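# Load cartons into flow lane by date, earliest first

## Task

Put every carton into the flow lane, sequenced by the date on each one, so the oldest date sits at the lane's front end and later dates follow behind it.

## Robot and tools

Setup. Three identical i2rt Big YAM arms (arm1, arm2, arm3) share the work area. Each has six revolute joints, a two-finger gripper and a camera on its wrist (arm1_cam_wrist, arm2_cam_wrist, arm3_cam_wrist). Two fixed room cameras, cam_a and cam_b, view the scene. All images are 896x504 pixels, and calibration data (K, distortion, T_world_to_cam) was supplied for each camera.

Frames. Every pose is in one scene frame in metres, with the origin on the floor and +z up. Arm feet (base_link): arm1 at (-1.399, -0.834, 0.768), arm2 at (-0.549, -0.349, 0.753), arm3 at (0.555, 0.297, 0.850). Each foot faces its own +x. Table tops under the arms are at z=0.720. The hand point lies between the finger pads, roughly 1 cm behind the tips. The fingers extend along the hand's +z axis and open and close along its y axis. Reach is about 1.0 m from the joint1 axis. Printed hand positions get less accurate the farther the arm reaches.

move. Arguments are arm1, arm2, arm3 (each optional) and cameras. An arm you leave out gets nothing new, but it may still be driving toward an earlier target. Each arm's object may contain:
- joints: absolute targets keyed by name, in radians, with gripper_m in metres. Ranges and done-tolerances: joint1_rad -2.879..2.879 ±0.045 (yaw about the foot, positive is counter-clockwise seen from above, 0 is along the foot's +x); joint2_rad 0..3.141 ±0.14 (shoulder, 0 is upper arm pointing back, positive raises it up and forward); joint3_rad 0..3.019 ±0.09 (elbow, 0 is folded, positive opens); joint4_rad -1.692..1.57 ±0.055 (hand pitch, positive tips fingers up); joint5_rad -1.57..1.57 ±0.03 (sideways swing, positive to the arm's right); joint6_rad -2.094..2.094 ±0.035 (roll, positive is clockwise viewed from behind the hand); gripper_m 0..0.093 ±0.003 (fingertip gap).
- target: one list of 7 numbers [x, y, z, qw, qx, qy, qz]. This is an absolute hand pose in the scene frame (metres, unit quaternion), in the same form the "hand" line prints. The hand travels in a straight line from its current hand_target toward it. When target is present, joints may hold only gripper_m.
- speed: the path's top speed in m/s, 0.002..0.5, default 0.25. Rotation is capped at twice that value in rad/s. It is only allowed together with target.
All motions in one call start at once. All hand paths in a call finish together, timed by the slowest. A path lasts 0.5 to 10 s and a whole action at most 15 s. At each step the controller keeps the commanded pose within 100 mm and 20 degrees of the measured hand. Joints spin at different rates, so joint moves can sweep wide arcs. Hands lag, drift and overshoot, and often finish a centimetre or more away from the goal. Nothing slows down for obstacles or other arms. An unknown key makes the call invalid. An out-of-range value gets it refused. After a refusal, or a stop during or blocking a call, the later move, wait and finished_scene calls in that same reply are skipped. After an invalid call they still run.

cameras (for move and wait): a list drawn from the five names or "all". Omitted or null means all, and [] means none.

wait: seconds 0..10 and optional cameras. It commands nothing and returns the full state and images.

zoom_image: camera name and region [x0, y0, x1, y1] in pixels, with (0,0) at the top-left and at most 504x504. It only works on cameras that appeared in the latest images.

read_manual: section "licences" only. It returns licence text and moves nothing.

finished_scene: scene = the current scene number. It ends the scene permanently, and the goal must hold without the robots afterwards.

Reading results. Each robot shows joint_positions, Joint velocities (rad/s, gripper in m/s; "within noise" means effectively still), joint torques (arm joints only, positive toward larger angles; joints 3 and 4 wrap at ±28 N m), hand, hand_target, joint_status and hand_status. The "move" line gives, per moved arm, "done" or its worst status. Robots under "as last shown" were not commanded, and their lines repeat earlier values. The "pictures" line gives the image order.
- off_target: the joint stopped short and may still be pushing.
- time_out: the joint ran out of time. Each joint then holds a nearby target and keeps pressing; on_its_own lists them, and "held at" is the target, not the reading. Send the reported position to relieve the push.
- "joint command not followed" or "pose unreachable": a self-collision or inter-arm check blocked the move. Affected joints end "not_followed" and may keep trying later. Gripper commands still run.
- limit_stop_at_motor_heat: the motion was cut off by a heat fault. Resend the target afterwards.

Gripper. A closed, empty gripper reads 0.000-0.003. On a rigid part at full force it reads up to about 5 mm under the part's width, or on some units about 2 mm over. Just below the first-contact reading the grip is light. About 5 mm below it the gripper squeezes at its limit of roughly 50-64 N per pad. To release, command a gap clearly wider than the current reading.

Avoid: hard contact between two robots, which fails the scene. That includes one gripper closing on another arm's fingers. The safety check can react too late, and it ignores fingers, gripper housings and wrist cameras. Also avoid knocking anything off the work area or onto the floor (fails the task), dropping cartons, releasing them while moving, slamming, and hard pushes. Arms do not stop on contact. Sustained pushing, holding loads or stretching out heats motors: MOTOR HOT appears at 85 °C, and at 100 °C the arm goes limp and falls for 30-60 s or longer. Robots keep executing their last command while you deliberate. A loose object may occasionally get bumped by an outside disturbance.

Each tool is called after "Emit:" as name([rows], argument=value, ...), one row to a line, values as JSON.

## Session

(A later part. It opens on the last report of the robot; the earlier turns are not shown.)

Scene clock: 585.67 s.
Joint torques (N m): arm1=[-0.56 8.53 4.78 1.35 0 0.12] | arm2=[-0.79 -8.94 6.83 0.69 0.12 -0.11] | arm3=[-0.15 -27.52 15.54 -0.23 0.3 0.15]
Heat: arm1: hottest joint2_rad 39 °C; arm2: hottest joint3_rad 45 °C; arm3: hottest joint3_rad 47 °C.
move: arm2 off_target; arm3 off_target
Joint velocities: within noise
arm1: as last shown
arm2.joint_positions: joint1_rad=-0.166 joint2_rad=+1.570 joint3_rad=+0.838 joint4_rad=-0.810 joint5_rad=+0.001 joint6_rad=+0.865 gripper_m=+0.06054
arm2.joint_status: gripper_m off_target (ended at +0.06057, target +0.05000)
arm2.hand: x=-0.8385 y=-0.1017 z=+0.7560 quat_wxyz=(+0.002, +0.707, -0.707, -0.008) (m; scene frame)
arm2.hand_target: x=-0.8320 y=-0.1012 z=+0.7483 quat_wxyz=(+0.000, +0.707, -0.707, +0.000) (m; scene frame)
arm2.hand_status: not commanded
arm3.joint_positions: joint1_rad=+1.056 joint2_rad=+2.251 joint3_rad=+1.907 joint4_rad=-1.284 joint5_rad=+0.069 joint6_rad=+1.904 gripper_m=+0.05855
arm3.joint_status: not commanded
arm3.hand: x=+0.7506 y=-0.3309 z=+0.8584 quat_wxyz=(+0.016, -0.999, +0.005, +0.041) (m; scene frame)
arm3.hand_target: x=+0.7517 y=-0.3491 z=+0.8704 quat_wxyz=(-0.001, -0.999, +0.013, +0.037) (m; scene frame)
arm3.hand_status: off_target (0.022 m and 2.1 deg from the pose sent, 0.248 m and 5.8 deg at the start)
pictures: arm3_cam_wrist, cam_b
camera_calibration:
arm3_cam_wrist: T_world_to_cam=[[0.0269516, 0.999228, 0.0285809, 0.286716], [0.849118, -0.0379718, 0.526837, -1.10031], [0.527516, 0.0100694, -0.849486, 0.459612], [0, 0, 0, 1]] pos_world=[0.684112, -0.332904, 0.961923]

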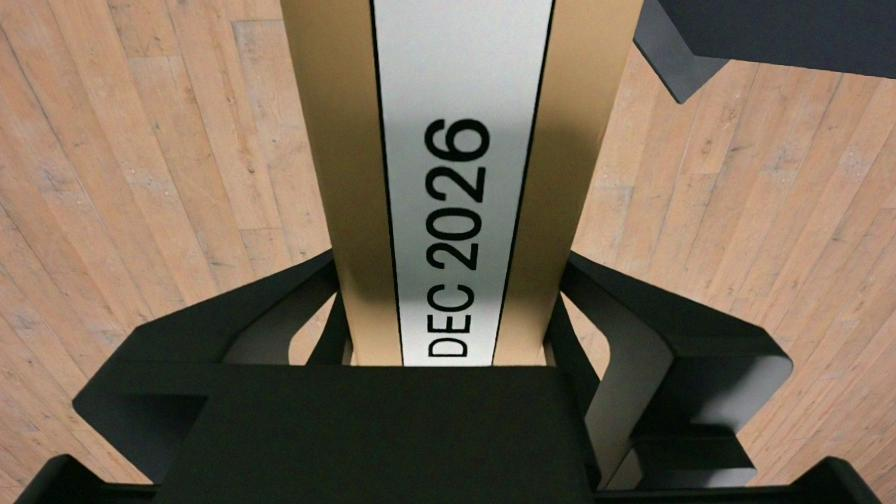

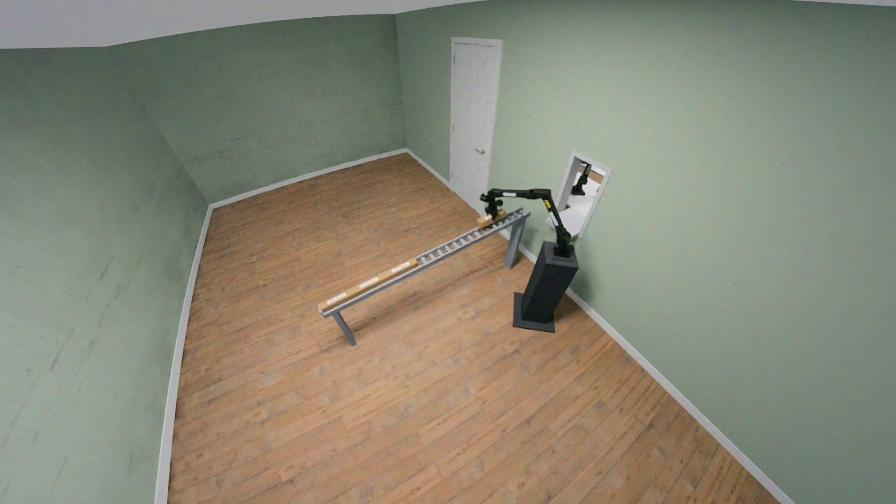

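Emit:
move(arm3={"target": [0.752, -0.354, 0.80, 0, 0.9992, -0.0131, -0.0375], "speed": 0.12}, cameras=["arm3_cam_wrist", "cam_b"])

Emit:
zoom_image(camera="cam_b", region=[440, 150, 600, 270])

Scene clock: 589.47 s.
Joint torques (N m): arm1=[-0.5 8.53 4.78 1.36 0 0.11] | arm2=[-0.79 -8.94 6.82 0.68 0.12 -0.11] | arm3=[-0.56 -29.33 12.19 0.38 0.31 0.14]
Heat: arm1: hottest joint2_rad 39 °C; arm2: hottest joint3_rad 45 °C; arm3: hottest joint3_rad 47 °C.
move: arm3 off_target
Joint velocities: within noise
arm1, arm2: as last shown
arm3.joint_positions: joint1_rad=+1.056 joint2_rad=+2.352 joint3_rad=+1.907 joint4_rad=-1.182 joint5_rad=+0.069 joint6_rad=+1.905 gripper_m=+0.05855
arm3.joint_status: not commanded
arm3.hand: x=+0.7536 y=-0.3396 z=+0.7921 quat_wxyz=(+0.016, -0.999, +0.005, +0.041) (m; scene frame)
arm3.hand_target: x=+0.7518 y=-0.3536 z=+0.8002 quat_wxyz=(+0.000, -0.999, +0.013, +0.038) (m; scene frame)
arm3.hand_status: off_target (0.016 m and 2.1 deg from the pose sent, 0.063 m and 2.2 deg at the start)
pictures: arm3_cam_wrist, cam_b
camera_calibration:
arm3_cam_wrist: T_world_to_cam=[[0.0273593, 0.999236, 0.0279028, 0.297554], [0.848984, -0.0379628, 0.527052, -1.06836], [0.527709, 0.00926928, -0.849375, 0.401291], [0, 0, 0, 1]] pos_world=[0.687112, -0.341604, 0.895623]

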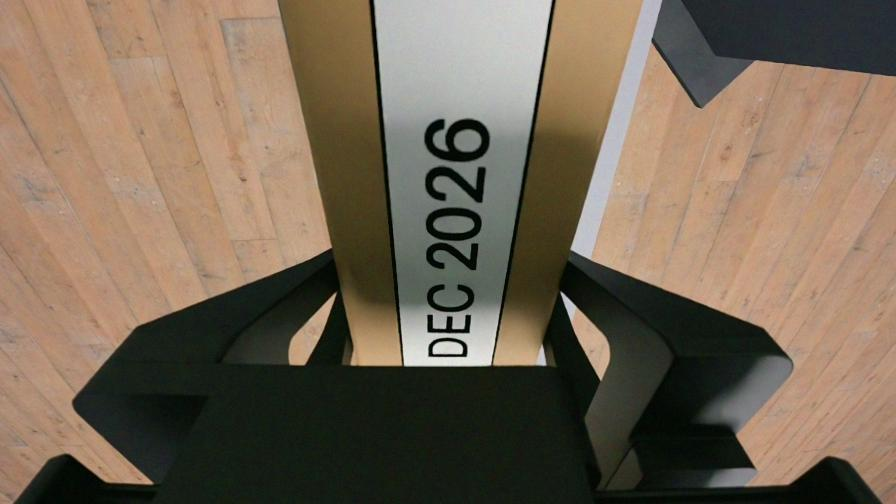

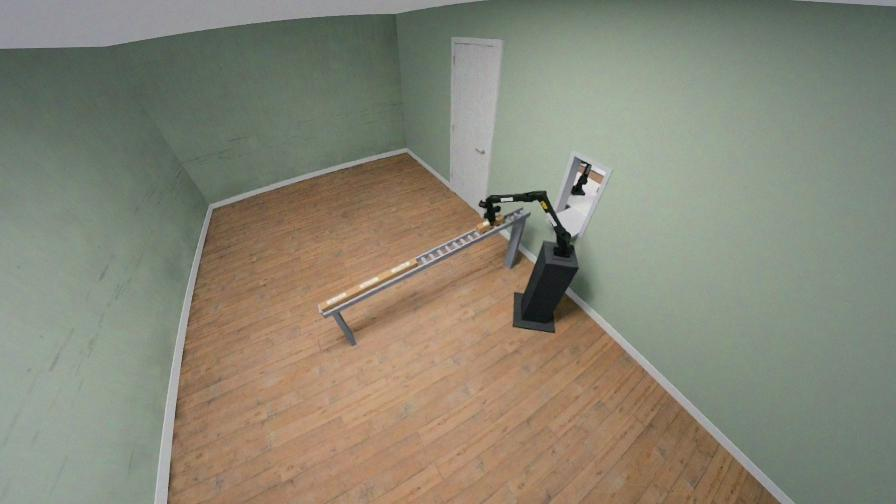

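Scaled by 3.150 from the camera's 896x504 image, which has a finer 1280x720 frame.

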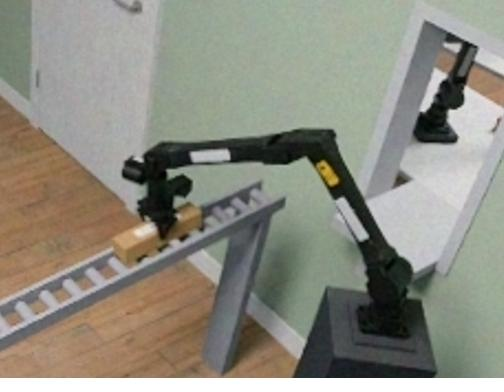

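Emit:
move(arm3={"target": [0.752, -0.343, 0.777, 0, 0.9992, -0.0131, -0.0375], "speed": 0.06}, cameras=["arm3_cam_wrist", "cam_b"])

Emit:
zoom_image(camera="cam_b", region=[464, 180, 536, 240])

Emit:
zoom_image(camera="arm3_cam_wrist", region=[240, 0, 720, 380])

Scene clock: 603.77 s.
Joint torques (N m): arm1=[-0.56 8.59 4.78 1.35 0 0.11] | arm2=[-0.79 -9 6.82 0.69 0.11 -0.11] | arm3=[-0.09 -28.81 9.8 0.51 0.29 0.15]
Heat: arm1: hottest joint2_rad 39 °C; arm2: hottest joint3_rad 45 °C; arm3: hottest joint3_rad 45 °C.
move: arm3 done
Joint velocities: within noise
arm1, arm2: as last shown
arm3.joint_positions: joint1_rad=+1.056 joint2_rad=+2.352 joint3_rad=+1.870 joint4_rad=-1.121 joint5_rad=+0.069 joint6_rad=+1.907 gripper_m=+0.05855
arm3.joint_status: not commanded
arm3.hand: x=+0.7537 y=-0.3397 z=+0.7795 quat_wxyz=(+0.004, -0.999, +0.007, +0.037) (m; scene frame)
arm3.hand_target: x=+0.7520 y=-0.3430 z=+0.7770 quat_wxyz=(+0.000, -0.999, +0.013, +0.038) (m; scene frame)
arm3.hand_status: done (0.004 m and 0.8 deg from the pose sent, 0.016 m and 2.1 deg at the start)
pictures: arm3_cam_wrist, cam_b
camera_calibration:
arm3_cam_wrist: T_world_to_cam=[[0.029541, 0.999557, 0.00365005, 0.315359], [0.844655, -0.0269153, 0.534634, -1.06059], [0.534495, -0.0127106, -0.845076, 0.374573], [0, 0, 0, 1]] pos_world=[0.686312, -0.339005, 0.882421]

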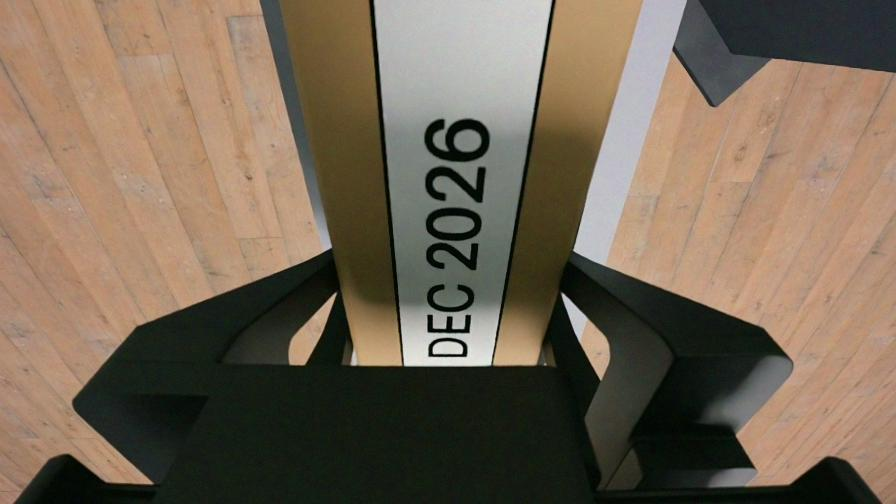

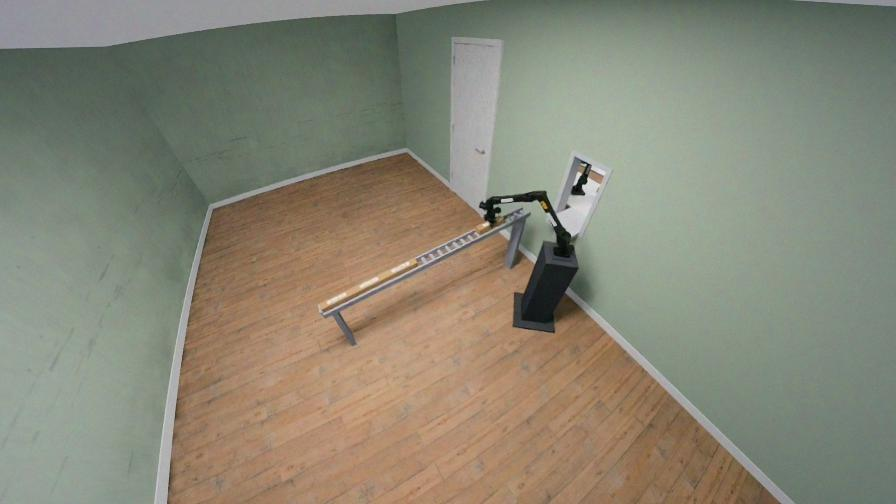

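Scaled by 7.000 from the camera's 896x504 image, which has a finer 1280x720 frame.

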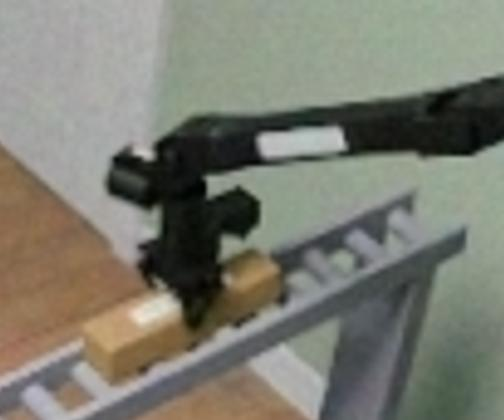

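Scaled by 1.050 from the camera's 896x504 image, which has a finer 1280x720 frame.

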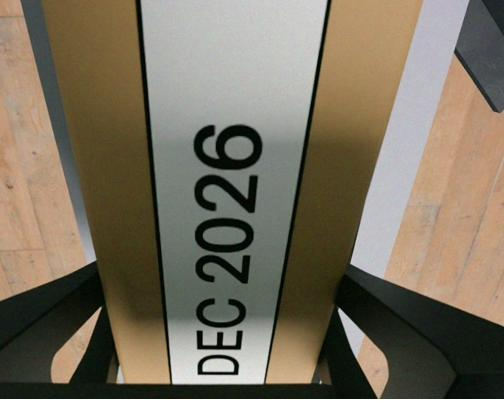

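Emit:
move(arm3={"target": [0.752, -0.332, 0.765, 0, 0.9992, 0.0131, -0.0375], "speed": 0.06}, cameras=["arm3_cam_wrist"])

Emit:
zoom_image(camera="arm3_cam_wrist", region=[240, 0, 720, 380])

Scene clock: 623.93 s.
Joint torques (N m): arm1=[-0.56 8.53 4.75 1.35 0.01 0.11] | arm2=[-0.85 -9 6.83 0.7 0.12 -0.11] | arm3=[0.26 -28.98 7.99 0.34 0.45 -0.1]
Heat: arm1: hottest joint2_rad 39 °C; arm2: hottest joint3_rad 44 °C; arm3: hottest joint3_rad 45 °C.
move: arm3 done
Joint velocities: within noise
arm1, arm2: as last shown
arm3.joint_positions: joint1_rad=+1.056 joint2_rad=+2.347 joint3_rad=+1.833 joint4_rad=-1.067 joint5_rad=+0.065 joint6_rad=+1.885 gripper_m=+0.05855
arm3.joint_status: not commanded
arm3.hand: x=+0.7538 y=-0.3377 z=+0.7704 quat_wxyz=(-0.005, -0.999, -0.004, +0.032) (m; scene frame)
arm3.hand_target: x=+0.7520 y=-0.3320 z=+0.7650 quat_wxyz=(+0.000, -0.999, -0.013, +0.037) (m; scene frame)
arm3.hand_status: done (0.008 m and 1.4 deg from the pose sent, 0.016 m and 2.3 deg at the start)
pictures: arm3_cam_wrist
camera_calibration:
arm3_cam_wrist: T_world_to_cam=[[0.00765915, 0.99988, -0.0135023, 0.343162], [0.839182, 0.000915897, 0.54385, -1.04944], [0.543796, -0.0154963, -0.839074, 0.354264], [0, 0, 0, 1]] pos_world=[0.685398, -0.336669, 0.872626]

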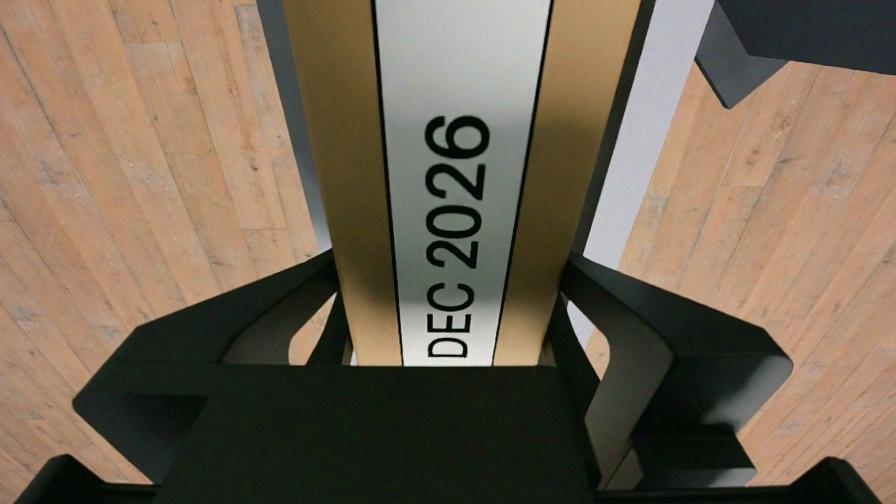

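Scaled by 1.050 from the camera's 896x504 image, which has a finer 1280x720 frame.

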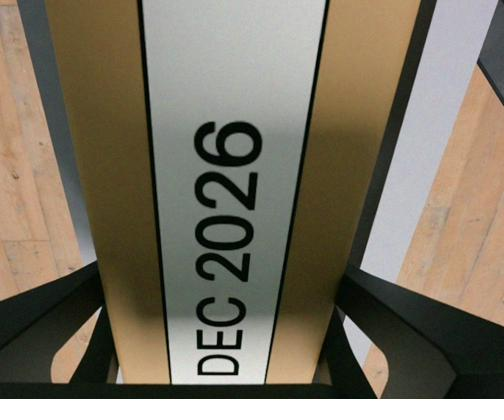

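Emit:
move(arm3={"target": [0.752, -0.318, 0.765, 0, 0.9992, 0.0131, -0.0375], "speed": 0.06}, cameras=["arm3_cam_wrist"])

Emit:
zoom_image(camera="arm3_cam_wrist", region=[240, 0, 720, 380])

Scene clock: 629.73 s.
Joint torques (N m): arm1=[-0.56 8.47 4.77 1.35 0 0.12] | arm2=[-0.79 -9 6.84 0.7 0.11 -0.11] | arm3=[0.67 -28.86 7.68 0.27 0.44 -0.04]
Heat: arm1: hottest joint2_rad 39 °C; arm2: hottest joint3_rad 44 °C; arm3: hottest joint3_rad 44 °C.
move: arm3 done
Joint velocities: within noise
arm1, arm2: as last shown
arm3.joint_positions: joint1_rad=+1.056 joint2_rad=+2.316 joint3_rad=+1.773 joint4_rad=-1.036 joint5_rad=+0.065 joint6_rad=+1.885 gripper_m=+0.05855
arm3.joint_status: not commanded
arm3.hand: x=+0.7500 y=-0.3263 z=+0.7704 quat_wxyz=(-0.006, -0.999, -0.004, +0.031) (m; scene frame)
arm3.hand_target: x=+0.7520 y=-0.3180 z=+0.7650 quat_wxyz=(+0.000, -0.999, -0.013, +0.037) (m; scene frame)
arm3.hand_status: done (0.010 m and 1.5 deg from the pose sent, 0.021 m and 1.4 deg at the start)
pictures: arm3_cam_wrist
camera_calibration:
arm3_cam_wrist: T_world_to_cam=[[0.0076636, 0.999841, -0.0161033, 0.333845], [0.838749, 0.00234099, 0.544513, -1.04595], [0.544464, -0.0176795, -0.838598, 0.3549], [0, 0, 0, 1]] pos_world=[0.681498, -0.325069, 0.872526]

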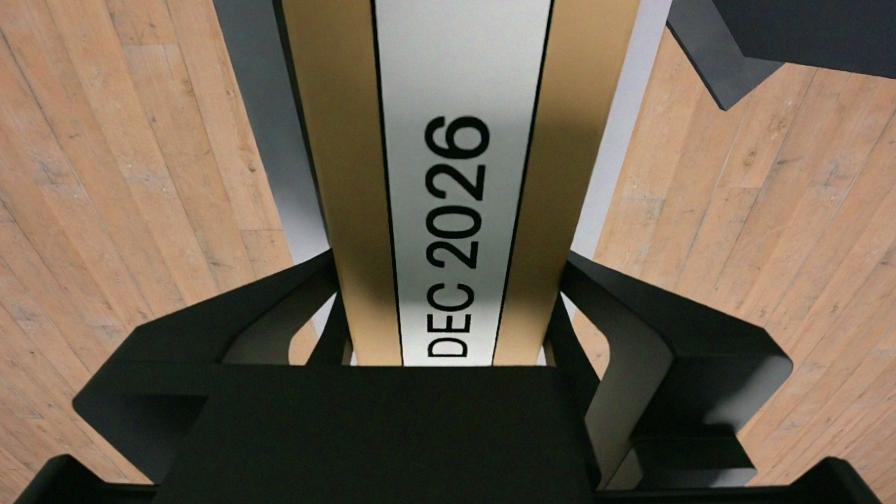

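Scaled by 1.050 from the camera's 896x504 image, which has a finer 1280x720 frame.

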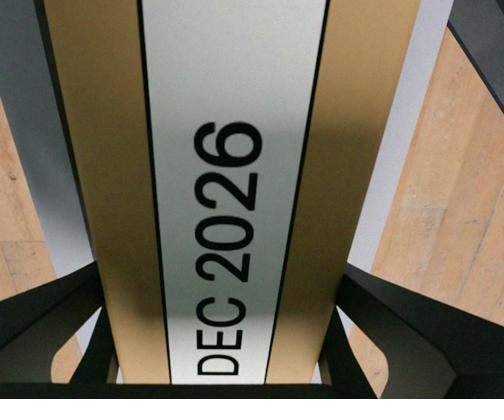

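Emit:
move(arm3={"target": [0.752, -0.3235, 0.752, 0, 0.9990, 0.0245, -0.0375], "speed": 0.06}, cameras=["arm3_cam_wrist"])

Emit:
zoom_image(camera="arm3_cam_wrist", region=[200, 0, 700, 380])

Scene clock: 635.00 s.
Joint torques (N m): arm1=[-0.56 8.53 4.78 1.36 0 0.12] | arm2=[-0.85 -8.94 6.83 0.69 0.12 -0.11] | arm3=[0.67 -26.11 9.4 0.42 0.45 -0.09]
Heat: arm1: hottest joint2_rad 39 °C; arm2: hottest joint3_rad 44 °C; arm3: hottest joint2_rad 43 °C.
move: arm3 off_target
Joint velocities: within noise
arm1, arm2: as last shown
arm3.joint_positions: joint1_rad=+1.056 joint2_rad=+2.315 joint3_rad=+1.772 joint4_rad=-1.027 joint5_rad=+0.065 joint6_rad=+1.865 gripper_m=+0.05855
arm3.joint_status: not commanded
arm3.hand: x=+0.7507 y=-0.3283 z=+0.7705 quat_wxyz=(-0.010, -0.999, -0.014, +0.030) (m; scene frame)
arm3.hand_target: x=+0.7519 y=-0.3231 z=+0.7524 quat_wxyz=(+0.000, -0.999, -0.024, +0.037) (m; scene frame)
arm3.hand_status: off_target (0.019 m and 1.9 deg from the pose sent, 0.019 m and 2.6 deg at the start)
pictures: arm3_cam_wrist
camera_calibration:
arm3_cam_wrist: T_world_to_cam=[[-0.0124225, 0.999653, -0.0232092, 0.356244], [0.837132, 0.0230914, 0.546514, -1.04005], [0.54686, -0.0126401, -0.837128, 0.353295], [0, 0, 0, 1]] pos_world=[0.681884, -0.327638, 0.872425]

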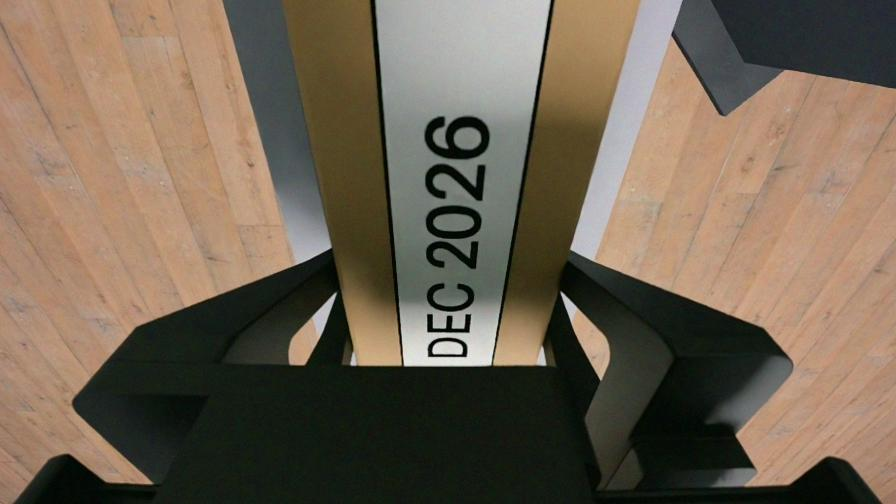

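Scaled by 1.008 from the camera's 896x504 image, which has a finer 1280x720 frame.

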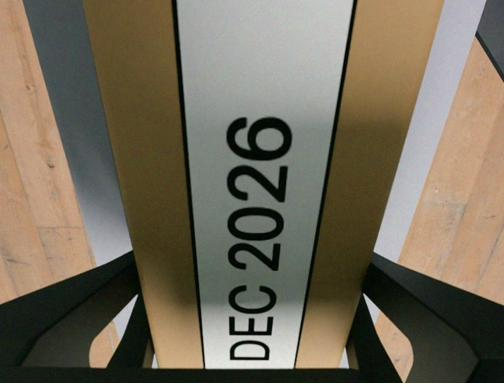

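Emit:
move(arm3={"target": [0.752, -0.3245, 0.742, 0, 0.9990, 0.0245, -0.0375], "speed": 0.06}, cameras=["arm3_cam_wrist", "cam_b"])

Emit:
zoom_image(camera="cam_b", region=[464, 180, 536, 240])

Scene clock: 639.27 s.
Joint torques (N m): arm1=[-0.56 8.47 4.75 1.35 0 0.11] | arm2=[-0.85 -8.88 6.84 0.69 0.11 -0.12] | arm3=[0.38 -24.53 9.4 0.83 0.47 -0.05]
Heat: arm1: hottest joint2_rad 39 °C; arm2: hottest joint3_rad 44 °C; arm3: hottest joint3_rad 43 °C.
move: arm3 off_target
Joint velocities: within noise
arm1, arm2: as last shown
arm3.joint_positions: joint1_rad=+1.056 joint2_rad=+2.315 joint3_rad=+1.772 joint4_rad=-1.023 joint5_rad=+0.065 joint6_rad=+1.858 gripper_m=+0.05855
arm3.joint_status: not commanded
arm3.hand: x=+0.7509 y=-0.3291 z=+0.7705 quat_wxyz=(-0.012, -0.999, -0.017, +0.029) (m; scene frame)
arm3.hand_target: x=+0.7517 y=-0.3235 z=+0.7429 quat_wxyz=(+0.000, -0.999, -0.024, +0.037) (m; scene frame)
arm3.hand_status: off_target (0.029 m and 1.9 deg from the pose sent, 0.029 m and 1.9 deg at the start)
pictures: arm3_cam_wrist, cam_b
camera_calibration:
arm3_cam_wrist: T_world_to_cam=[[-0.0185362, 0.999488, -0.0260682, 0.363846], [0.836463, 0.0297849, 0.547214, -1.03815], [0.54771, -0.0116618, -0.836587, 0.352444], [0, 0, 0, 1]] pos_world=[0.68208, -0.328629, 0.872424]

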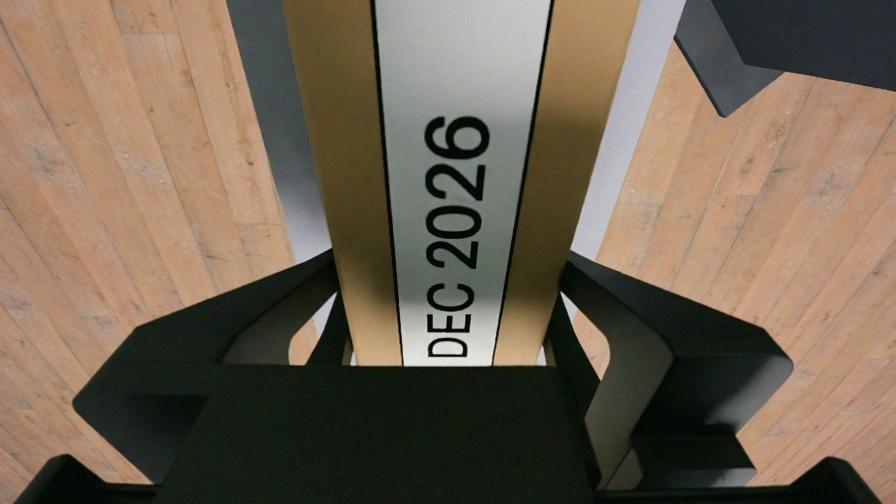

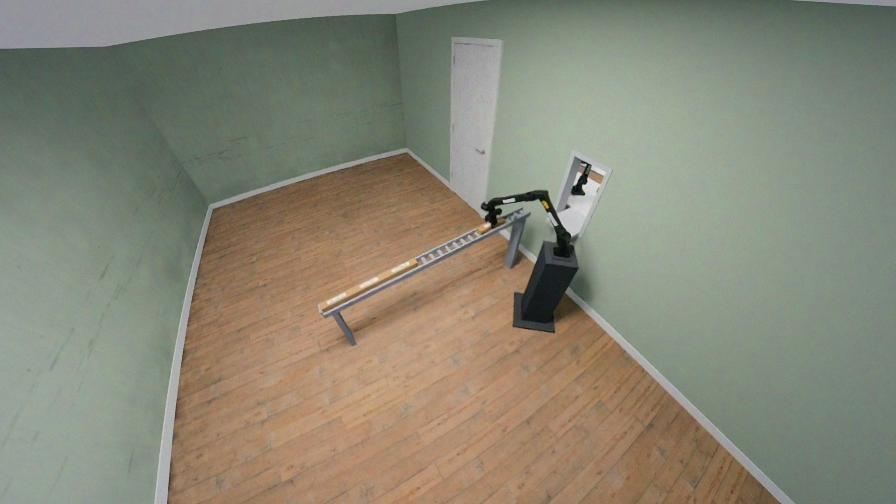

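Scaled by 7.000 from the camera's 896x504 image, which has a finer 1280x720 frame.

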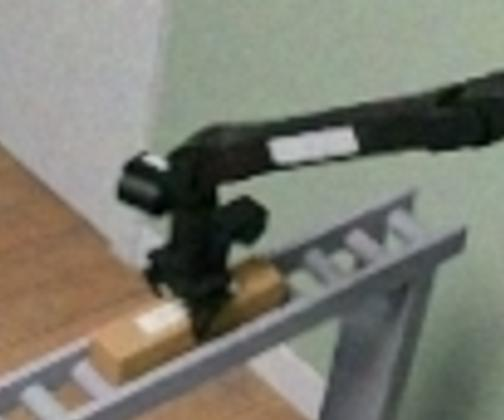

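Emit:
move(arm3={"target": [0.752, -0.3245, 0.768, 0, 0.9990, 0.0245, -0.0375], "speed": 0.06}, cameras=[])

Emit:
move(arm3={"joints": {"gripper_m": 0.08}}, cameras=["arm3_cam_wrist", "cam_b"])

Emit:
zoom_image(camera="cam_b", region=[400, 180, 540, 290])

Scene clock: 655.43 s.
Joint torques (N m): arm1=[-0.5 8.47 4.77 1.33 0 0.12] | arm2=[-0.79 -9 6.84 0.68 0.11 -0.11] | arm3=[0.56 -27.69 10.24 -0.43 0.44 -0.03]
Heat: arm1: hottest joint2_rad 39 °C; arm2: hottest joint3_rad 44 °C; arm3: hottest joint2_rad 42 °C.
move: arm3 done
Joint velocities: within noise
arm1.joint_positions: joint1_rad=+0.617 joint2_rad=+0.303 joint3_rad=+1.546 joint4_rad=-1.583 joint5_rad=+0.007 joint6_rad=-0.008 gripper_m=+0.08999
arm1.joint_status: not commanded
arm1.hand: x=-1.3967 y=-0.8726 z=+1.3552 quat_wxyz=(-0.431, -0.538, -0.617, +0.381) (m; scene frame)
arm1.hand_target: x=-1.3971 y=-0.8722 z=+1.3537 quat_wxyz=(-0.427, -0.546, -0.612, +0.381) (m; scene frame)
arm1.hand_status: not commanded
arm2: as last shown
arm3.joint_positions: joint1_rad=+1.056 joint2_rad=+2.315 joint3_rad=+1.772 joint4_rad=-1.032 joint5_rad=+0.066 joint6_rad=+1.858 gripper_m=+0.05855
arm3.joint_status: not commanded
arm3.hand: x=+0.7501 y=-0.3271 z=+0.7705 quat_wxyz=(-0.008, -0.999, -0.017, +0.031) (m; scene frame)
arm3.hand_target: x=+0.7520 y=-0.3245 z=+0.7681 quat_wxyz=(+0.000, -0.999, -0.025, +0.037) (m; scene frame)
arm3.hand_status: done (0.004 m and 1.4 deg from the pose sent, 0.005 m and 1.8 deg at the start)
pictures: none
No camera images: "cameras" was empty.

Scene clock: 656.03 s.
Joint torques (N m): arm1=[-0.56 8.47 4.75 1.36 0 0.11] | arm2=[-0.79 -9 6.82 0.69 0.12 -0.12] | arm3=[0.56 -27.93 10.04 -0.09 0.26 -0.02]
Heat: arm1: hottest joint2_rad 39 °C; arm2: hottest joint3_rad 44 °C; arm3: hottest joint2_rad 42 °C.
move: arm3 done
Joint velocities: within noise
arm1: as last shown
arm2.joint_positions: joint1_rad=-0.166 joint2_rad=+1.570 joint3_rad=+0.838 joint4_rad=-0.810 joint5_rad=+0.001 joint6_rad=+0.865 gripper_m=+0.06054
arm2.joint_status: not commanded
arm2.hand: x=-0.8385 y=-0.1017 z=+0.7560 quat_wxyz=(+0.002, +0.707, -0.707, -0.008) (m; scene frame)
arm2.hand_target: x=-0.8320 y=-0.1012 z=+0.7483 quat_wxyz=(+0.000, +0.707, -0.707, +0.000) (m; scene frame)
arm2.hand_status: not commanded
arm3.joint_positions: joint1_rad=+1.056 joint2_rad=+2.315 joint3_rad=+1.772 joint4_rad=-1.043 joint5_rad=+0.071 joint6_rad=+1.858 gripper_m=+0.07987
arm3.joint_status: all done
arm3.hand: x=+0.7485 y=-0.3248 z=+0.7706 quat_wxyz=(-0.003, -0.999, -0.017, +0.035) (m; scene frame)
arm3.hand_target: x=+0.7520 y=-0.3245 z=+0.7681 quat_wxyz=(+0.000, -0.999, -0.025, +0.037) (m; scene frame)
arm3.hand_status: not commanded
pictures: arm3_cam_wrist, cam_b
camera_calibration:
arm3_cam_wrist: T_world_to_cam=[[-0.0195675, 0.99977, -0.00876237, 0.347028], [0.842803, 0.0212089, 0.537803, -1.03652], [0.537866, 0.0031385, -0.843025, 0.371084], [0, 0, 0, 1]] pos_world=[0.680781, -0.32613, 0.873318]

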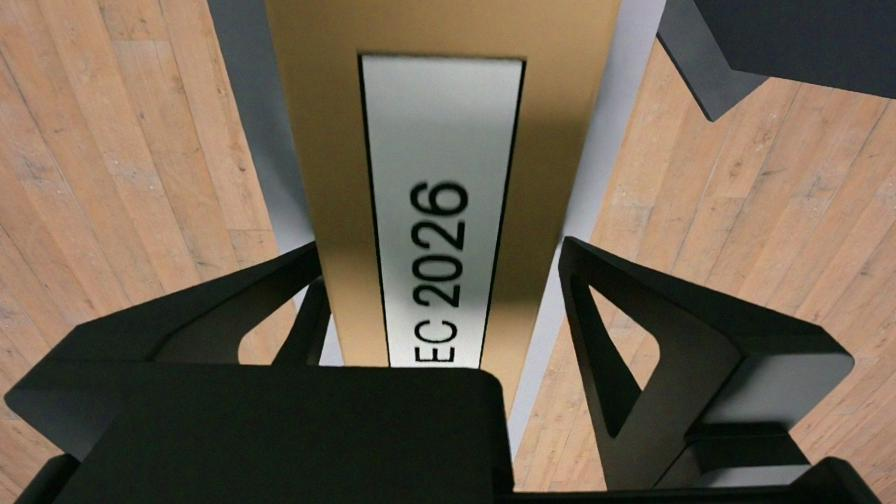

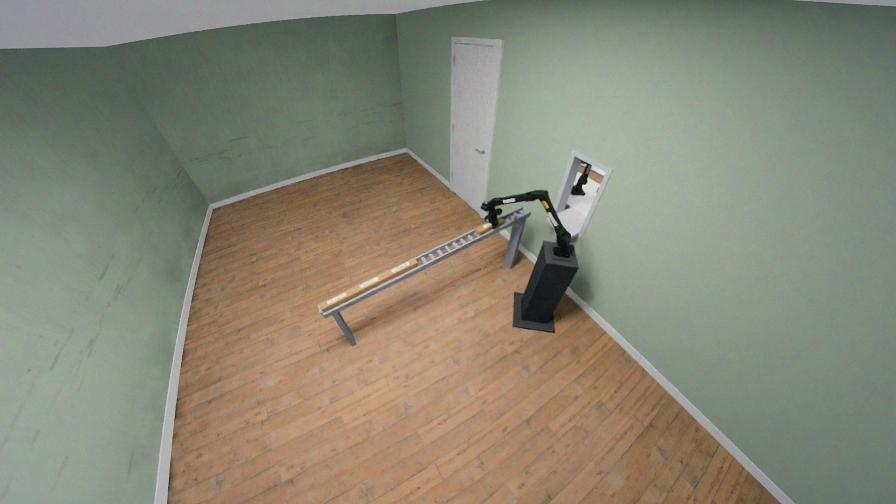

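Scaled by 3.600 from the camera's 896x504 image, which has a finer 1280x720 frame.

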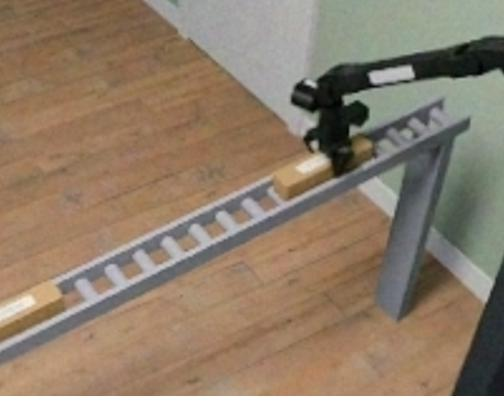

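Emit:
move(arm3={"target": [0.75, -0.327, 0.87, 0, 0.9990, 0.0, -0.0375], "speed": 0.2}, arm2={"target": [-0.832, -0.101, 0.90, 0, -0.7071, 0.7071, 0], "speed": 0.2}, cameras=["cam_b", "arm3_cam_wrist"])

Emit:
zoom_image(camera="cam_b", region=[300, 180, 540, 330])

Scene clock: 662.17 s.
Joint torques (N m): arm1=[-0.56 8.41 4.78 1.36 0 0.12] | arm2=[-0.79 -8.76 14.28 -0.31 0.11 -0.1] | arm3=[0.32 -28.04 13.65 -0.1 0.24 0.15]
Heat: arm1: hottest joint2_rad 39 °C; arm2: hottest joint3_rad 44 °C; arm3: hottest joint2_rad 42 °C.
move: arm2 off_target; arm3 off_target
Joint velocities: within noise
arm1: as last shown
arm2.joint_positions: joint1_rad=-0.166 joint2_rad=+1.354 joint3_rad=+0.977 joint4_rad=-1.236 joint5_rad=+0.002 joint6_rad=+0.864 gripper_m=+0.06054
arm2.joint_status: not commanded
arm2.hand: x=-0.8169 y=-0.1193 z=+0.8767 quat_wxyz=(-0.002, +0.707, -0.706, +0.028) (m; scene frame)
arm2.hand_target: x=-0.8309 y=-0.1019 z=+0.9001 quat_wxyz=(+0.000, +0.707, -0.707, +0.000) (m; scene frame)
arm2.hand_status: off_target (0.033 m and 3.3 deg from the pose sent, 0.144 m and 0.9 deg at the start)
arm3.joint_positions: joint1_rad=+1.056 joint2_rad=+2.203 joint3_rad=+1.814 joint4_rad=-1.237 joint5_rad=+0.071 joint6_rad=+1.887 gripper_m=+0.07994
arm3.joint_status: not commanded
arm3.hand: x=+0.7446 y=-0.3138 z=+0.8563 quat_wxyz=(+0.015, -0.999, -0.004, +0.041) (m; scene frame)
arm3.hand_target: x=+0.7498 y=-0.3264 z=+0.8703 quat_wxyz=(+0.000, -0.999, +0.000, +0.037) (m; scene frame)
arm3.hand_status: off_target (0.020 m and 1.9 deg from the pose sent, 0.100 m and 2.0 deg at the start)
pictures: arm3_cam_wrist, cam_b
camera_calibration:
arm3_cam_wrist: T_world_to_cam=[[0.00942621, 0.999579, 0.0274277, 0.284025], [0.849772, -0.022465, 0.526672, -1.08895], [0.527066, 0.0183427, -0.849626, 0.463845], [0, 0, 0, 1]] pos_world=[0.678201, -0.316877, 0.959822]

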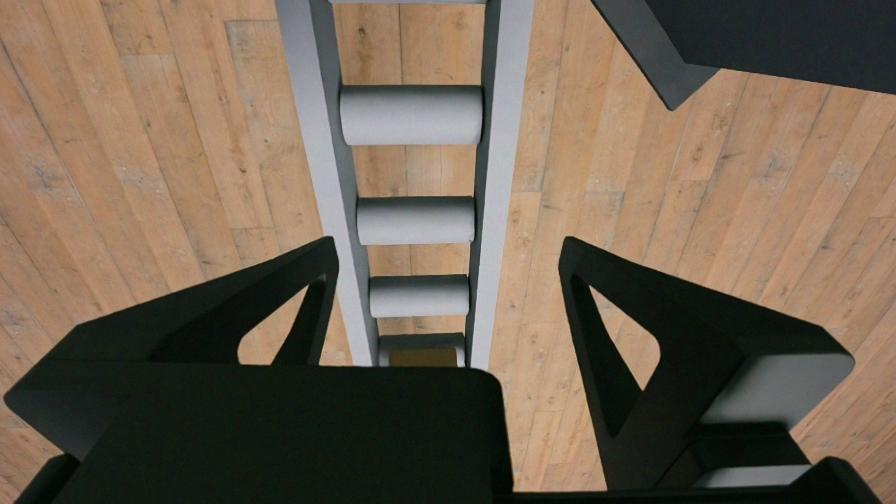

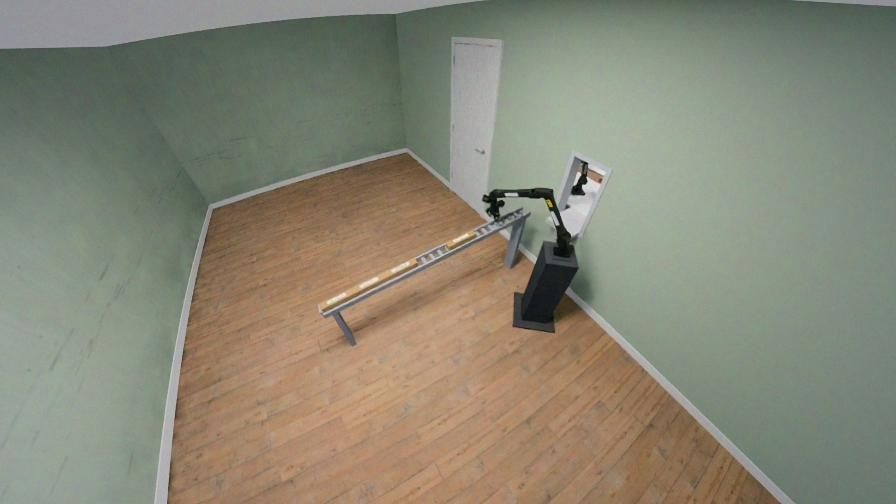

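Scaled by 2.100 from the camera's 896x504 image, which has a finer 1280x720 frame.

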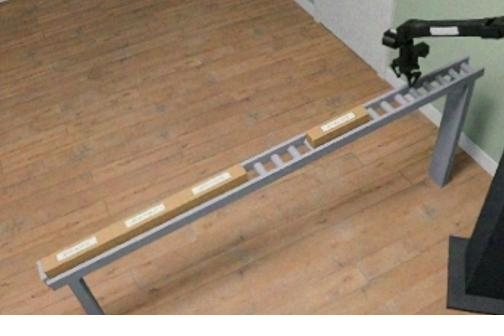

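Emit:
move(arm2={"joints": {"joint1_rad": -1.742, "joint2_rad": 1.573, "joint3_rad": 1.36, "joint4_rad": -1.36, "joint5_rad": 0, "joint6_rad": 0.862}}, arm3={"joints": {"joint1_rad": 0.041, "joint2_rad": 1.45, "joint3_rad": 1.03, "joint4_rad": -1.15, "joint5_rad": 0, "joint6_rad": 0.866, "gripper_m": 0.09}}, cameras=["arm2_cam_wrist", "arm3_cam_wrist", "cam_b"])

Emit:
zoom_image(camera="cam_b", region=[300, 180, 540, 330])

Scene clock: 673.43 s.
Joint torques (N m): arm1=[-0.62 8.53 4.77 1.33 0 0.11] | arm2=[-0.21 -13.63 13.23 -0.25 0 -0.03] | arm3=[-0.32 -14.51 9.94 0.28 0.01 -0.04]
Heat: arm1: hottest joint2_rad 39 °C; arm2: hottest joint3_rad 47 °C; arm3: hottest joint3_rad 43 °C.
move: arm2 done; arm3 done
Joint velocities: within noise
arm1: as last shown
arm2.joint_positions: joint1_rad=-1.741 joint2_rad=+1.581 joint3_rad=+1.314 joint4_rad=-1.351 joint5_rad=+0.002 joint6_rad=+0.864 gripper_m=+0.06056
arm2.joint_status: all done
arm2.hand: x=-0.2563 y=-0.0060 z=+0.9137 quat_wxyz=(+0.010, -0.002, -1.000, +0.025) (m; scene frame)
arm2.hand_target: x=-0.2478 y=+0.0039 z=+0.9343 quat_wxyz=(-0.004, -0.001, -1.000, +0.007) (m; scene frame)
arm2.hand_status: not commanded
arm3.joint_positions: joint1_rad=+0.048 joint2_rad=+1.452 joint3_rad=+1.031 joint4_rad=-1.149 joint5_rad=+0.003 joint6_rad=+0.874 gripper_m=+0.08991
arm3.joint_status: all done
arm3.hand: x=+0.3044 y=-0.0058 z=+0.9622 quat_wxyz=(+0.001, -1.000, -0.005, +0.000) (m; scene frame)
arm3.hand_target: x=+0.3030 y=-0.0041 z=+0.9626 quat_wxyz=(+0.000, -1.000, -0.006, -0.001) (m; scene frame)
arm3.hand_status: not commanded
pictures: arm2_cam_wrist, arm3_cam_wrist, cam_b
camera_calibration:
arm2_cam_wrist: T_world_to_cam=[[0.00234396, -0.998076, 0.0619595, -0.0639421], [-0.813123, 0.0341638, 0.581088, -0.731106], [-0.582087, -0.0517428, -0.811478, 0.714873], [0, 0, 0, 1]] pos_world=[-0.178211, -0.00185228, 1.0089]
arm3_cam_wrist: T_world_to_cam=[[0.00623365, 0.99998, -0.00117545, 0.00598274], [0.803431, -0.00430855, 0.595383, -0.815625], [0.595366, -0.0046558, -0.803441, 0.714814], [0, 0, 0, 1]] pos_world=[0.229685, -0.00616876, 1.05993]

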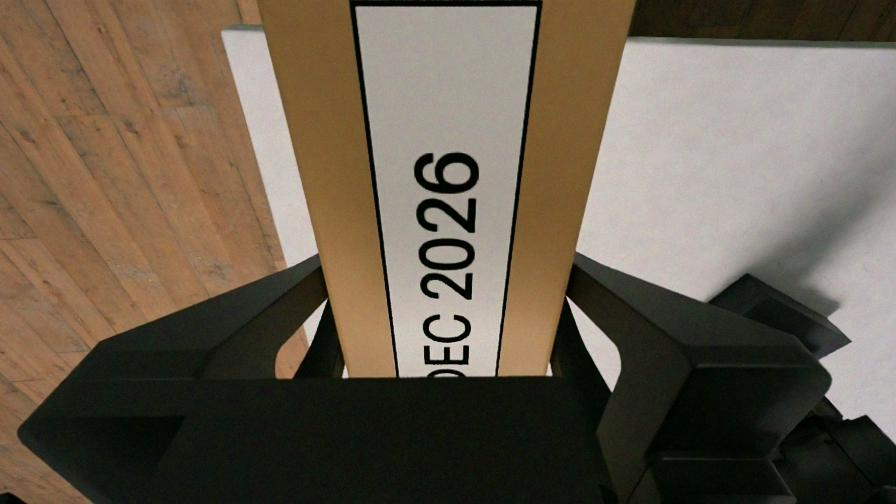

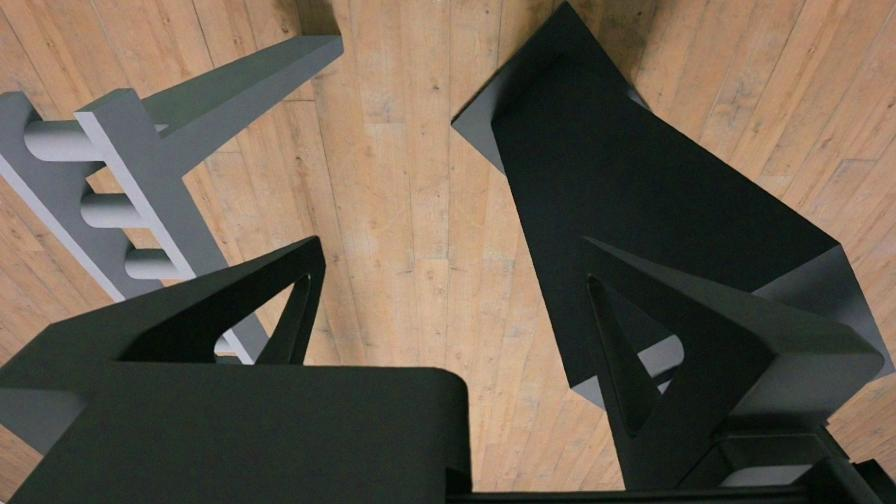

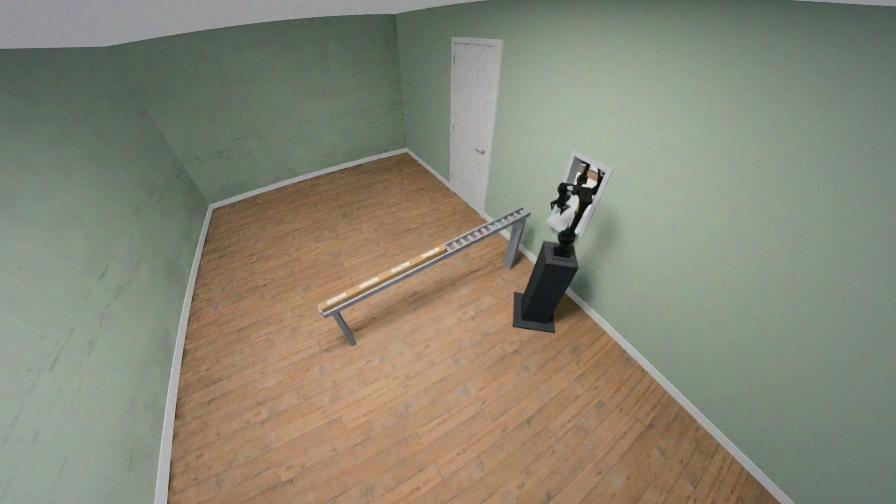

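Scaled by 2.100 from the camera's 896x504 image, which has a finer 1280x720 frame.

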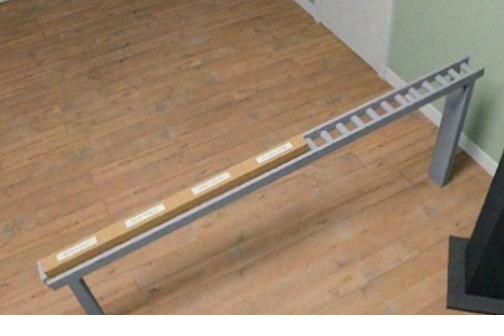

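Emit:
move(arm2={"target": [0.02, 0.003, 0.895, 0, 0, 1, 0], "speed": 0.25}, cameras=[])

Emit:
move(arm2={"target": [0.02, 0.001, 0.80, 0, 0, 1, 0], "speed": 0.2}, cameras=[])

Emit:
move(arm2={"target": [0.02, 0.001, 0.763, 0, 0, 1, 0], "speed": 0.08}, cameras=["arm2_cam_wrist"])

Scene clock: 680.87 s.
Joint torques (N m): arm1=[-0.56 8.53 4.75 1.35 0 0.11] | arm2=[-0.03 -19.84 15.65 -0.25 -0.07 -0.13] | arm3=[-0.38 -14.62 9.85 0.31 0 -0.03]
Heat: arm1: hottest joint2_rad 39 °C; arm2: hottest joint3_rad 49 °C; arm3: hottest joint3_rad 43 °C.
move: arm2 off_target
Joint velocities: within noise
arm1, arm3: as last shown
arm2.joint_positions: joint1_rad=-2.056 joint2_rad=+2.140 joint3_rad=+2.016 joint4_rad=-1.500 joint5_rad=-0.012 joint6_rad=+0.559 gripper_m=+0.06056
arm2.joint_status: not commanded
arm2.hand: x=+0.0039 y=-0.0090 z=+0.8745 quat_wxyz=(+0.021, -0.007, -1.000, +0.015) (m; scene frame)
arm2.hand_target: x=+0.0185 y=+0.0021 z=+0.8952 quat_wxyz=(-0.001, +0.000, -1.000, +0.000) (m; scene frame)
arm2.hand_status: off_target (0.029 m and 3.1 deg from the pose sent, 0.277 m and 3.0 deg at the start)
pictures: none
No camera images: "cameras" was empty.

Scene clock: 682.20 s.
Joint torques (N m): arm1=[-0.5 8.59 4.78 1.35 0 0.11] | arm2=[-0.15 -22.89 9.94 0.57 -0.06 -0.11] | arm3=[-0.44 -14.92 9.95 0.32 0 -0.02]
Heat: arm1: hottest joint2_rad 39 °C; arm2: hottest joint3_rad 49 °C; arm3: hottest joint3_rad 43 °C.
move: arm2 done
Joint velocities: within noise
arm1, arm3: as last shown
arm2.joint_positions: joint1_rad=-2.056 joint2_rad=+2.214 joint3_rad=+1.924 joint4_rad=-1.305 joint5_rad=-0.013 joint6_rad=+0.558 gripper_m=+0.06056
arm2.joint_status: not commanded
arm2.hand: x=+0.0169 y=-0.0025 z=+0.7921 quat_wxyz=(+0.009, -0.006, -1.000, +0.007) (m; scene frame)
arm2.hand_target: x=+0.0199 y=+0.0010 z=+0.8000 quat_wxyz=(+0.000, +0.000, -1.000, +0.000) (m; scene frame)
arm2.hand_status: done (0.009 m and 1.5 deg from the pose sent, 0.077 m and 3.1 deg at the start)
pictures: none
No camera images: "cameras" was empty.

Scene clock: 683.20 s.
Joint torques (N m): arm1=[-0.56 8.47 4.78 1.35 0 0.11] | arm2=[-0.03 -20.37 8.54 0.91 -0.03 -0.11] | arm3=[-0.15 -14.68 9.89 0.34 0.02 -0.03]
Heat: arm1: hottest joint2_rad 39 °C; arm2: hottest joint3_rad 49 °C; arm3: hottest joint3_rad 43 °C.
move: arm2 off_target
Joint velocities: within noise
arm1, arm3: as last shown
arm2.joint_positions: joint1_rad=-2.056 joint2_rad=+2.217 joint3_rad=+1.899 joint4_rad=-1.236 joint5_rad=-0.013 joint6_rad=+0.558 gripper_m=+0.06056
arm2.joint_status: not commanded
arm2.hand: x=+0.0236 y=+0.0015 z=+0.7812 quat_wxyz=(-0.009, -0.006, -1.000, -0.005) (m; scene frame)
arm2.hand_target: x=+0.0197 y=+0.0008 z=+0.7632 quat_wxyz=(+0.000, +0.000, -1.000, +0.000) (m; scene frame)
arm2.hand_status: off_target (0.019 m and 1.3 deg from the pose sent, 0.030 m and 1.5 deg at the start)
pictures: arm2_cam_wrist
camera_calibration:
arm2_cam_wrist: T_world_to_cam=[[-0.00713096, -0.999967, 0.00390621, -0.00333645], [-0.834384, 0.00810304, 0.551125, -0.402846], [-0.551138, 0.000670771, -0.834414, 0.787765], [0, 0, 0, 1]] pos_world=[0.098016, -0.000600479, 0.879353]

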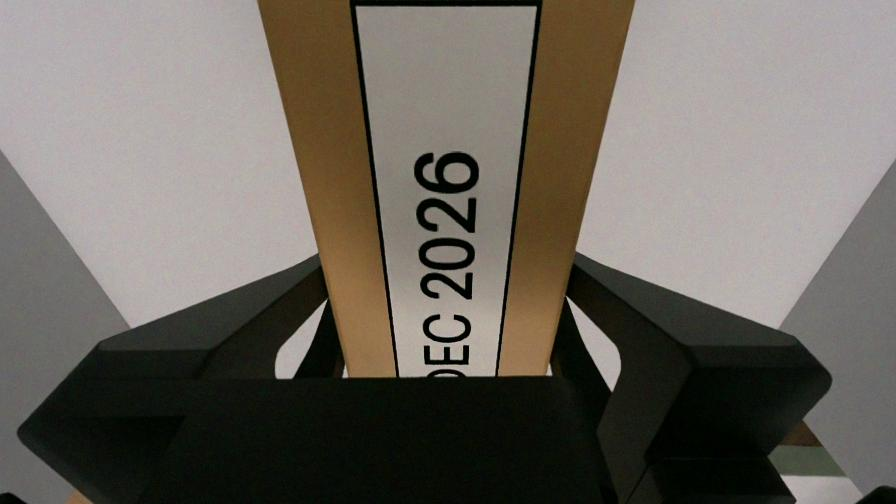

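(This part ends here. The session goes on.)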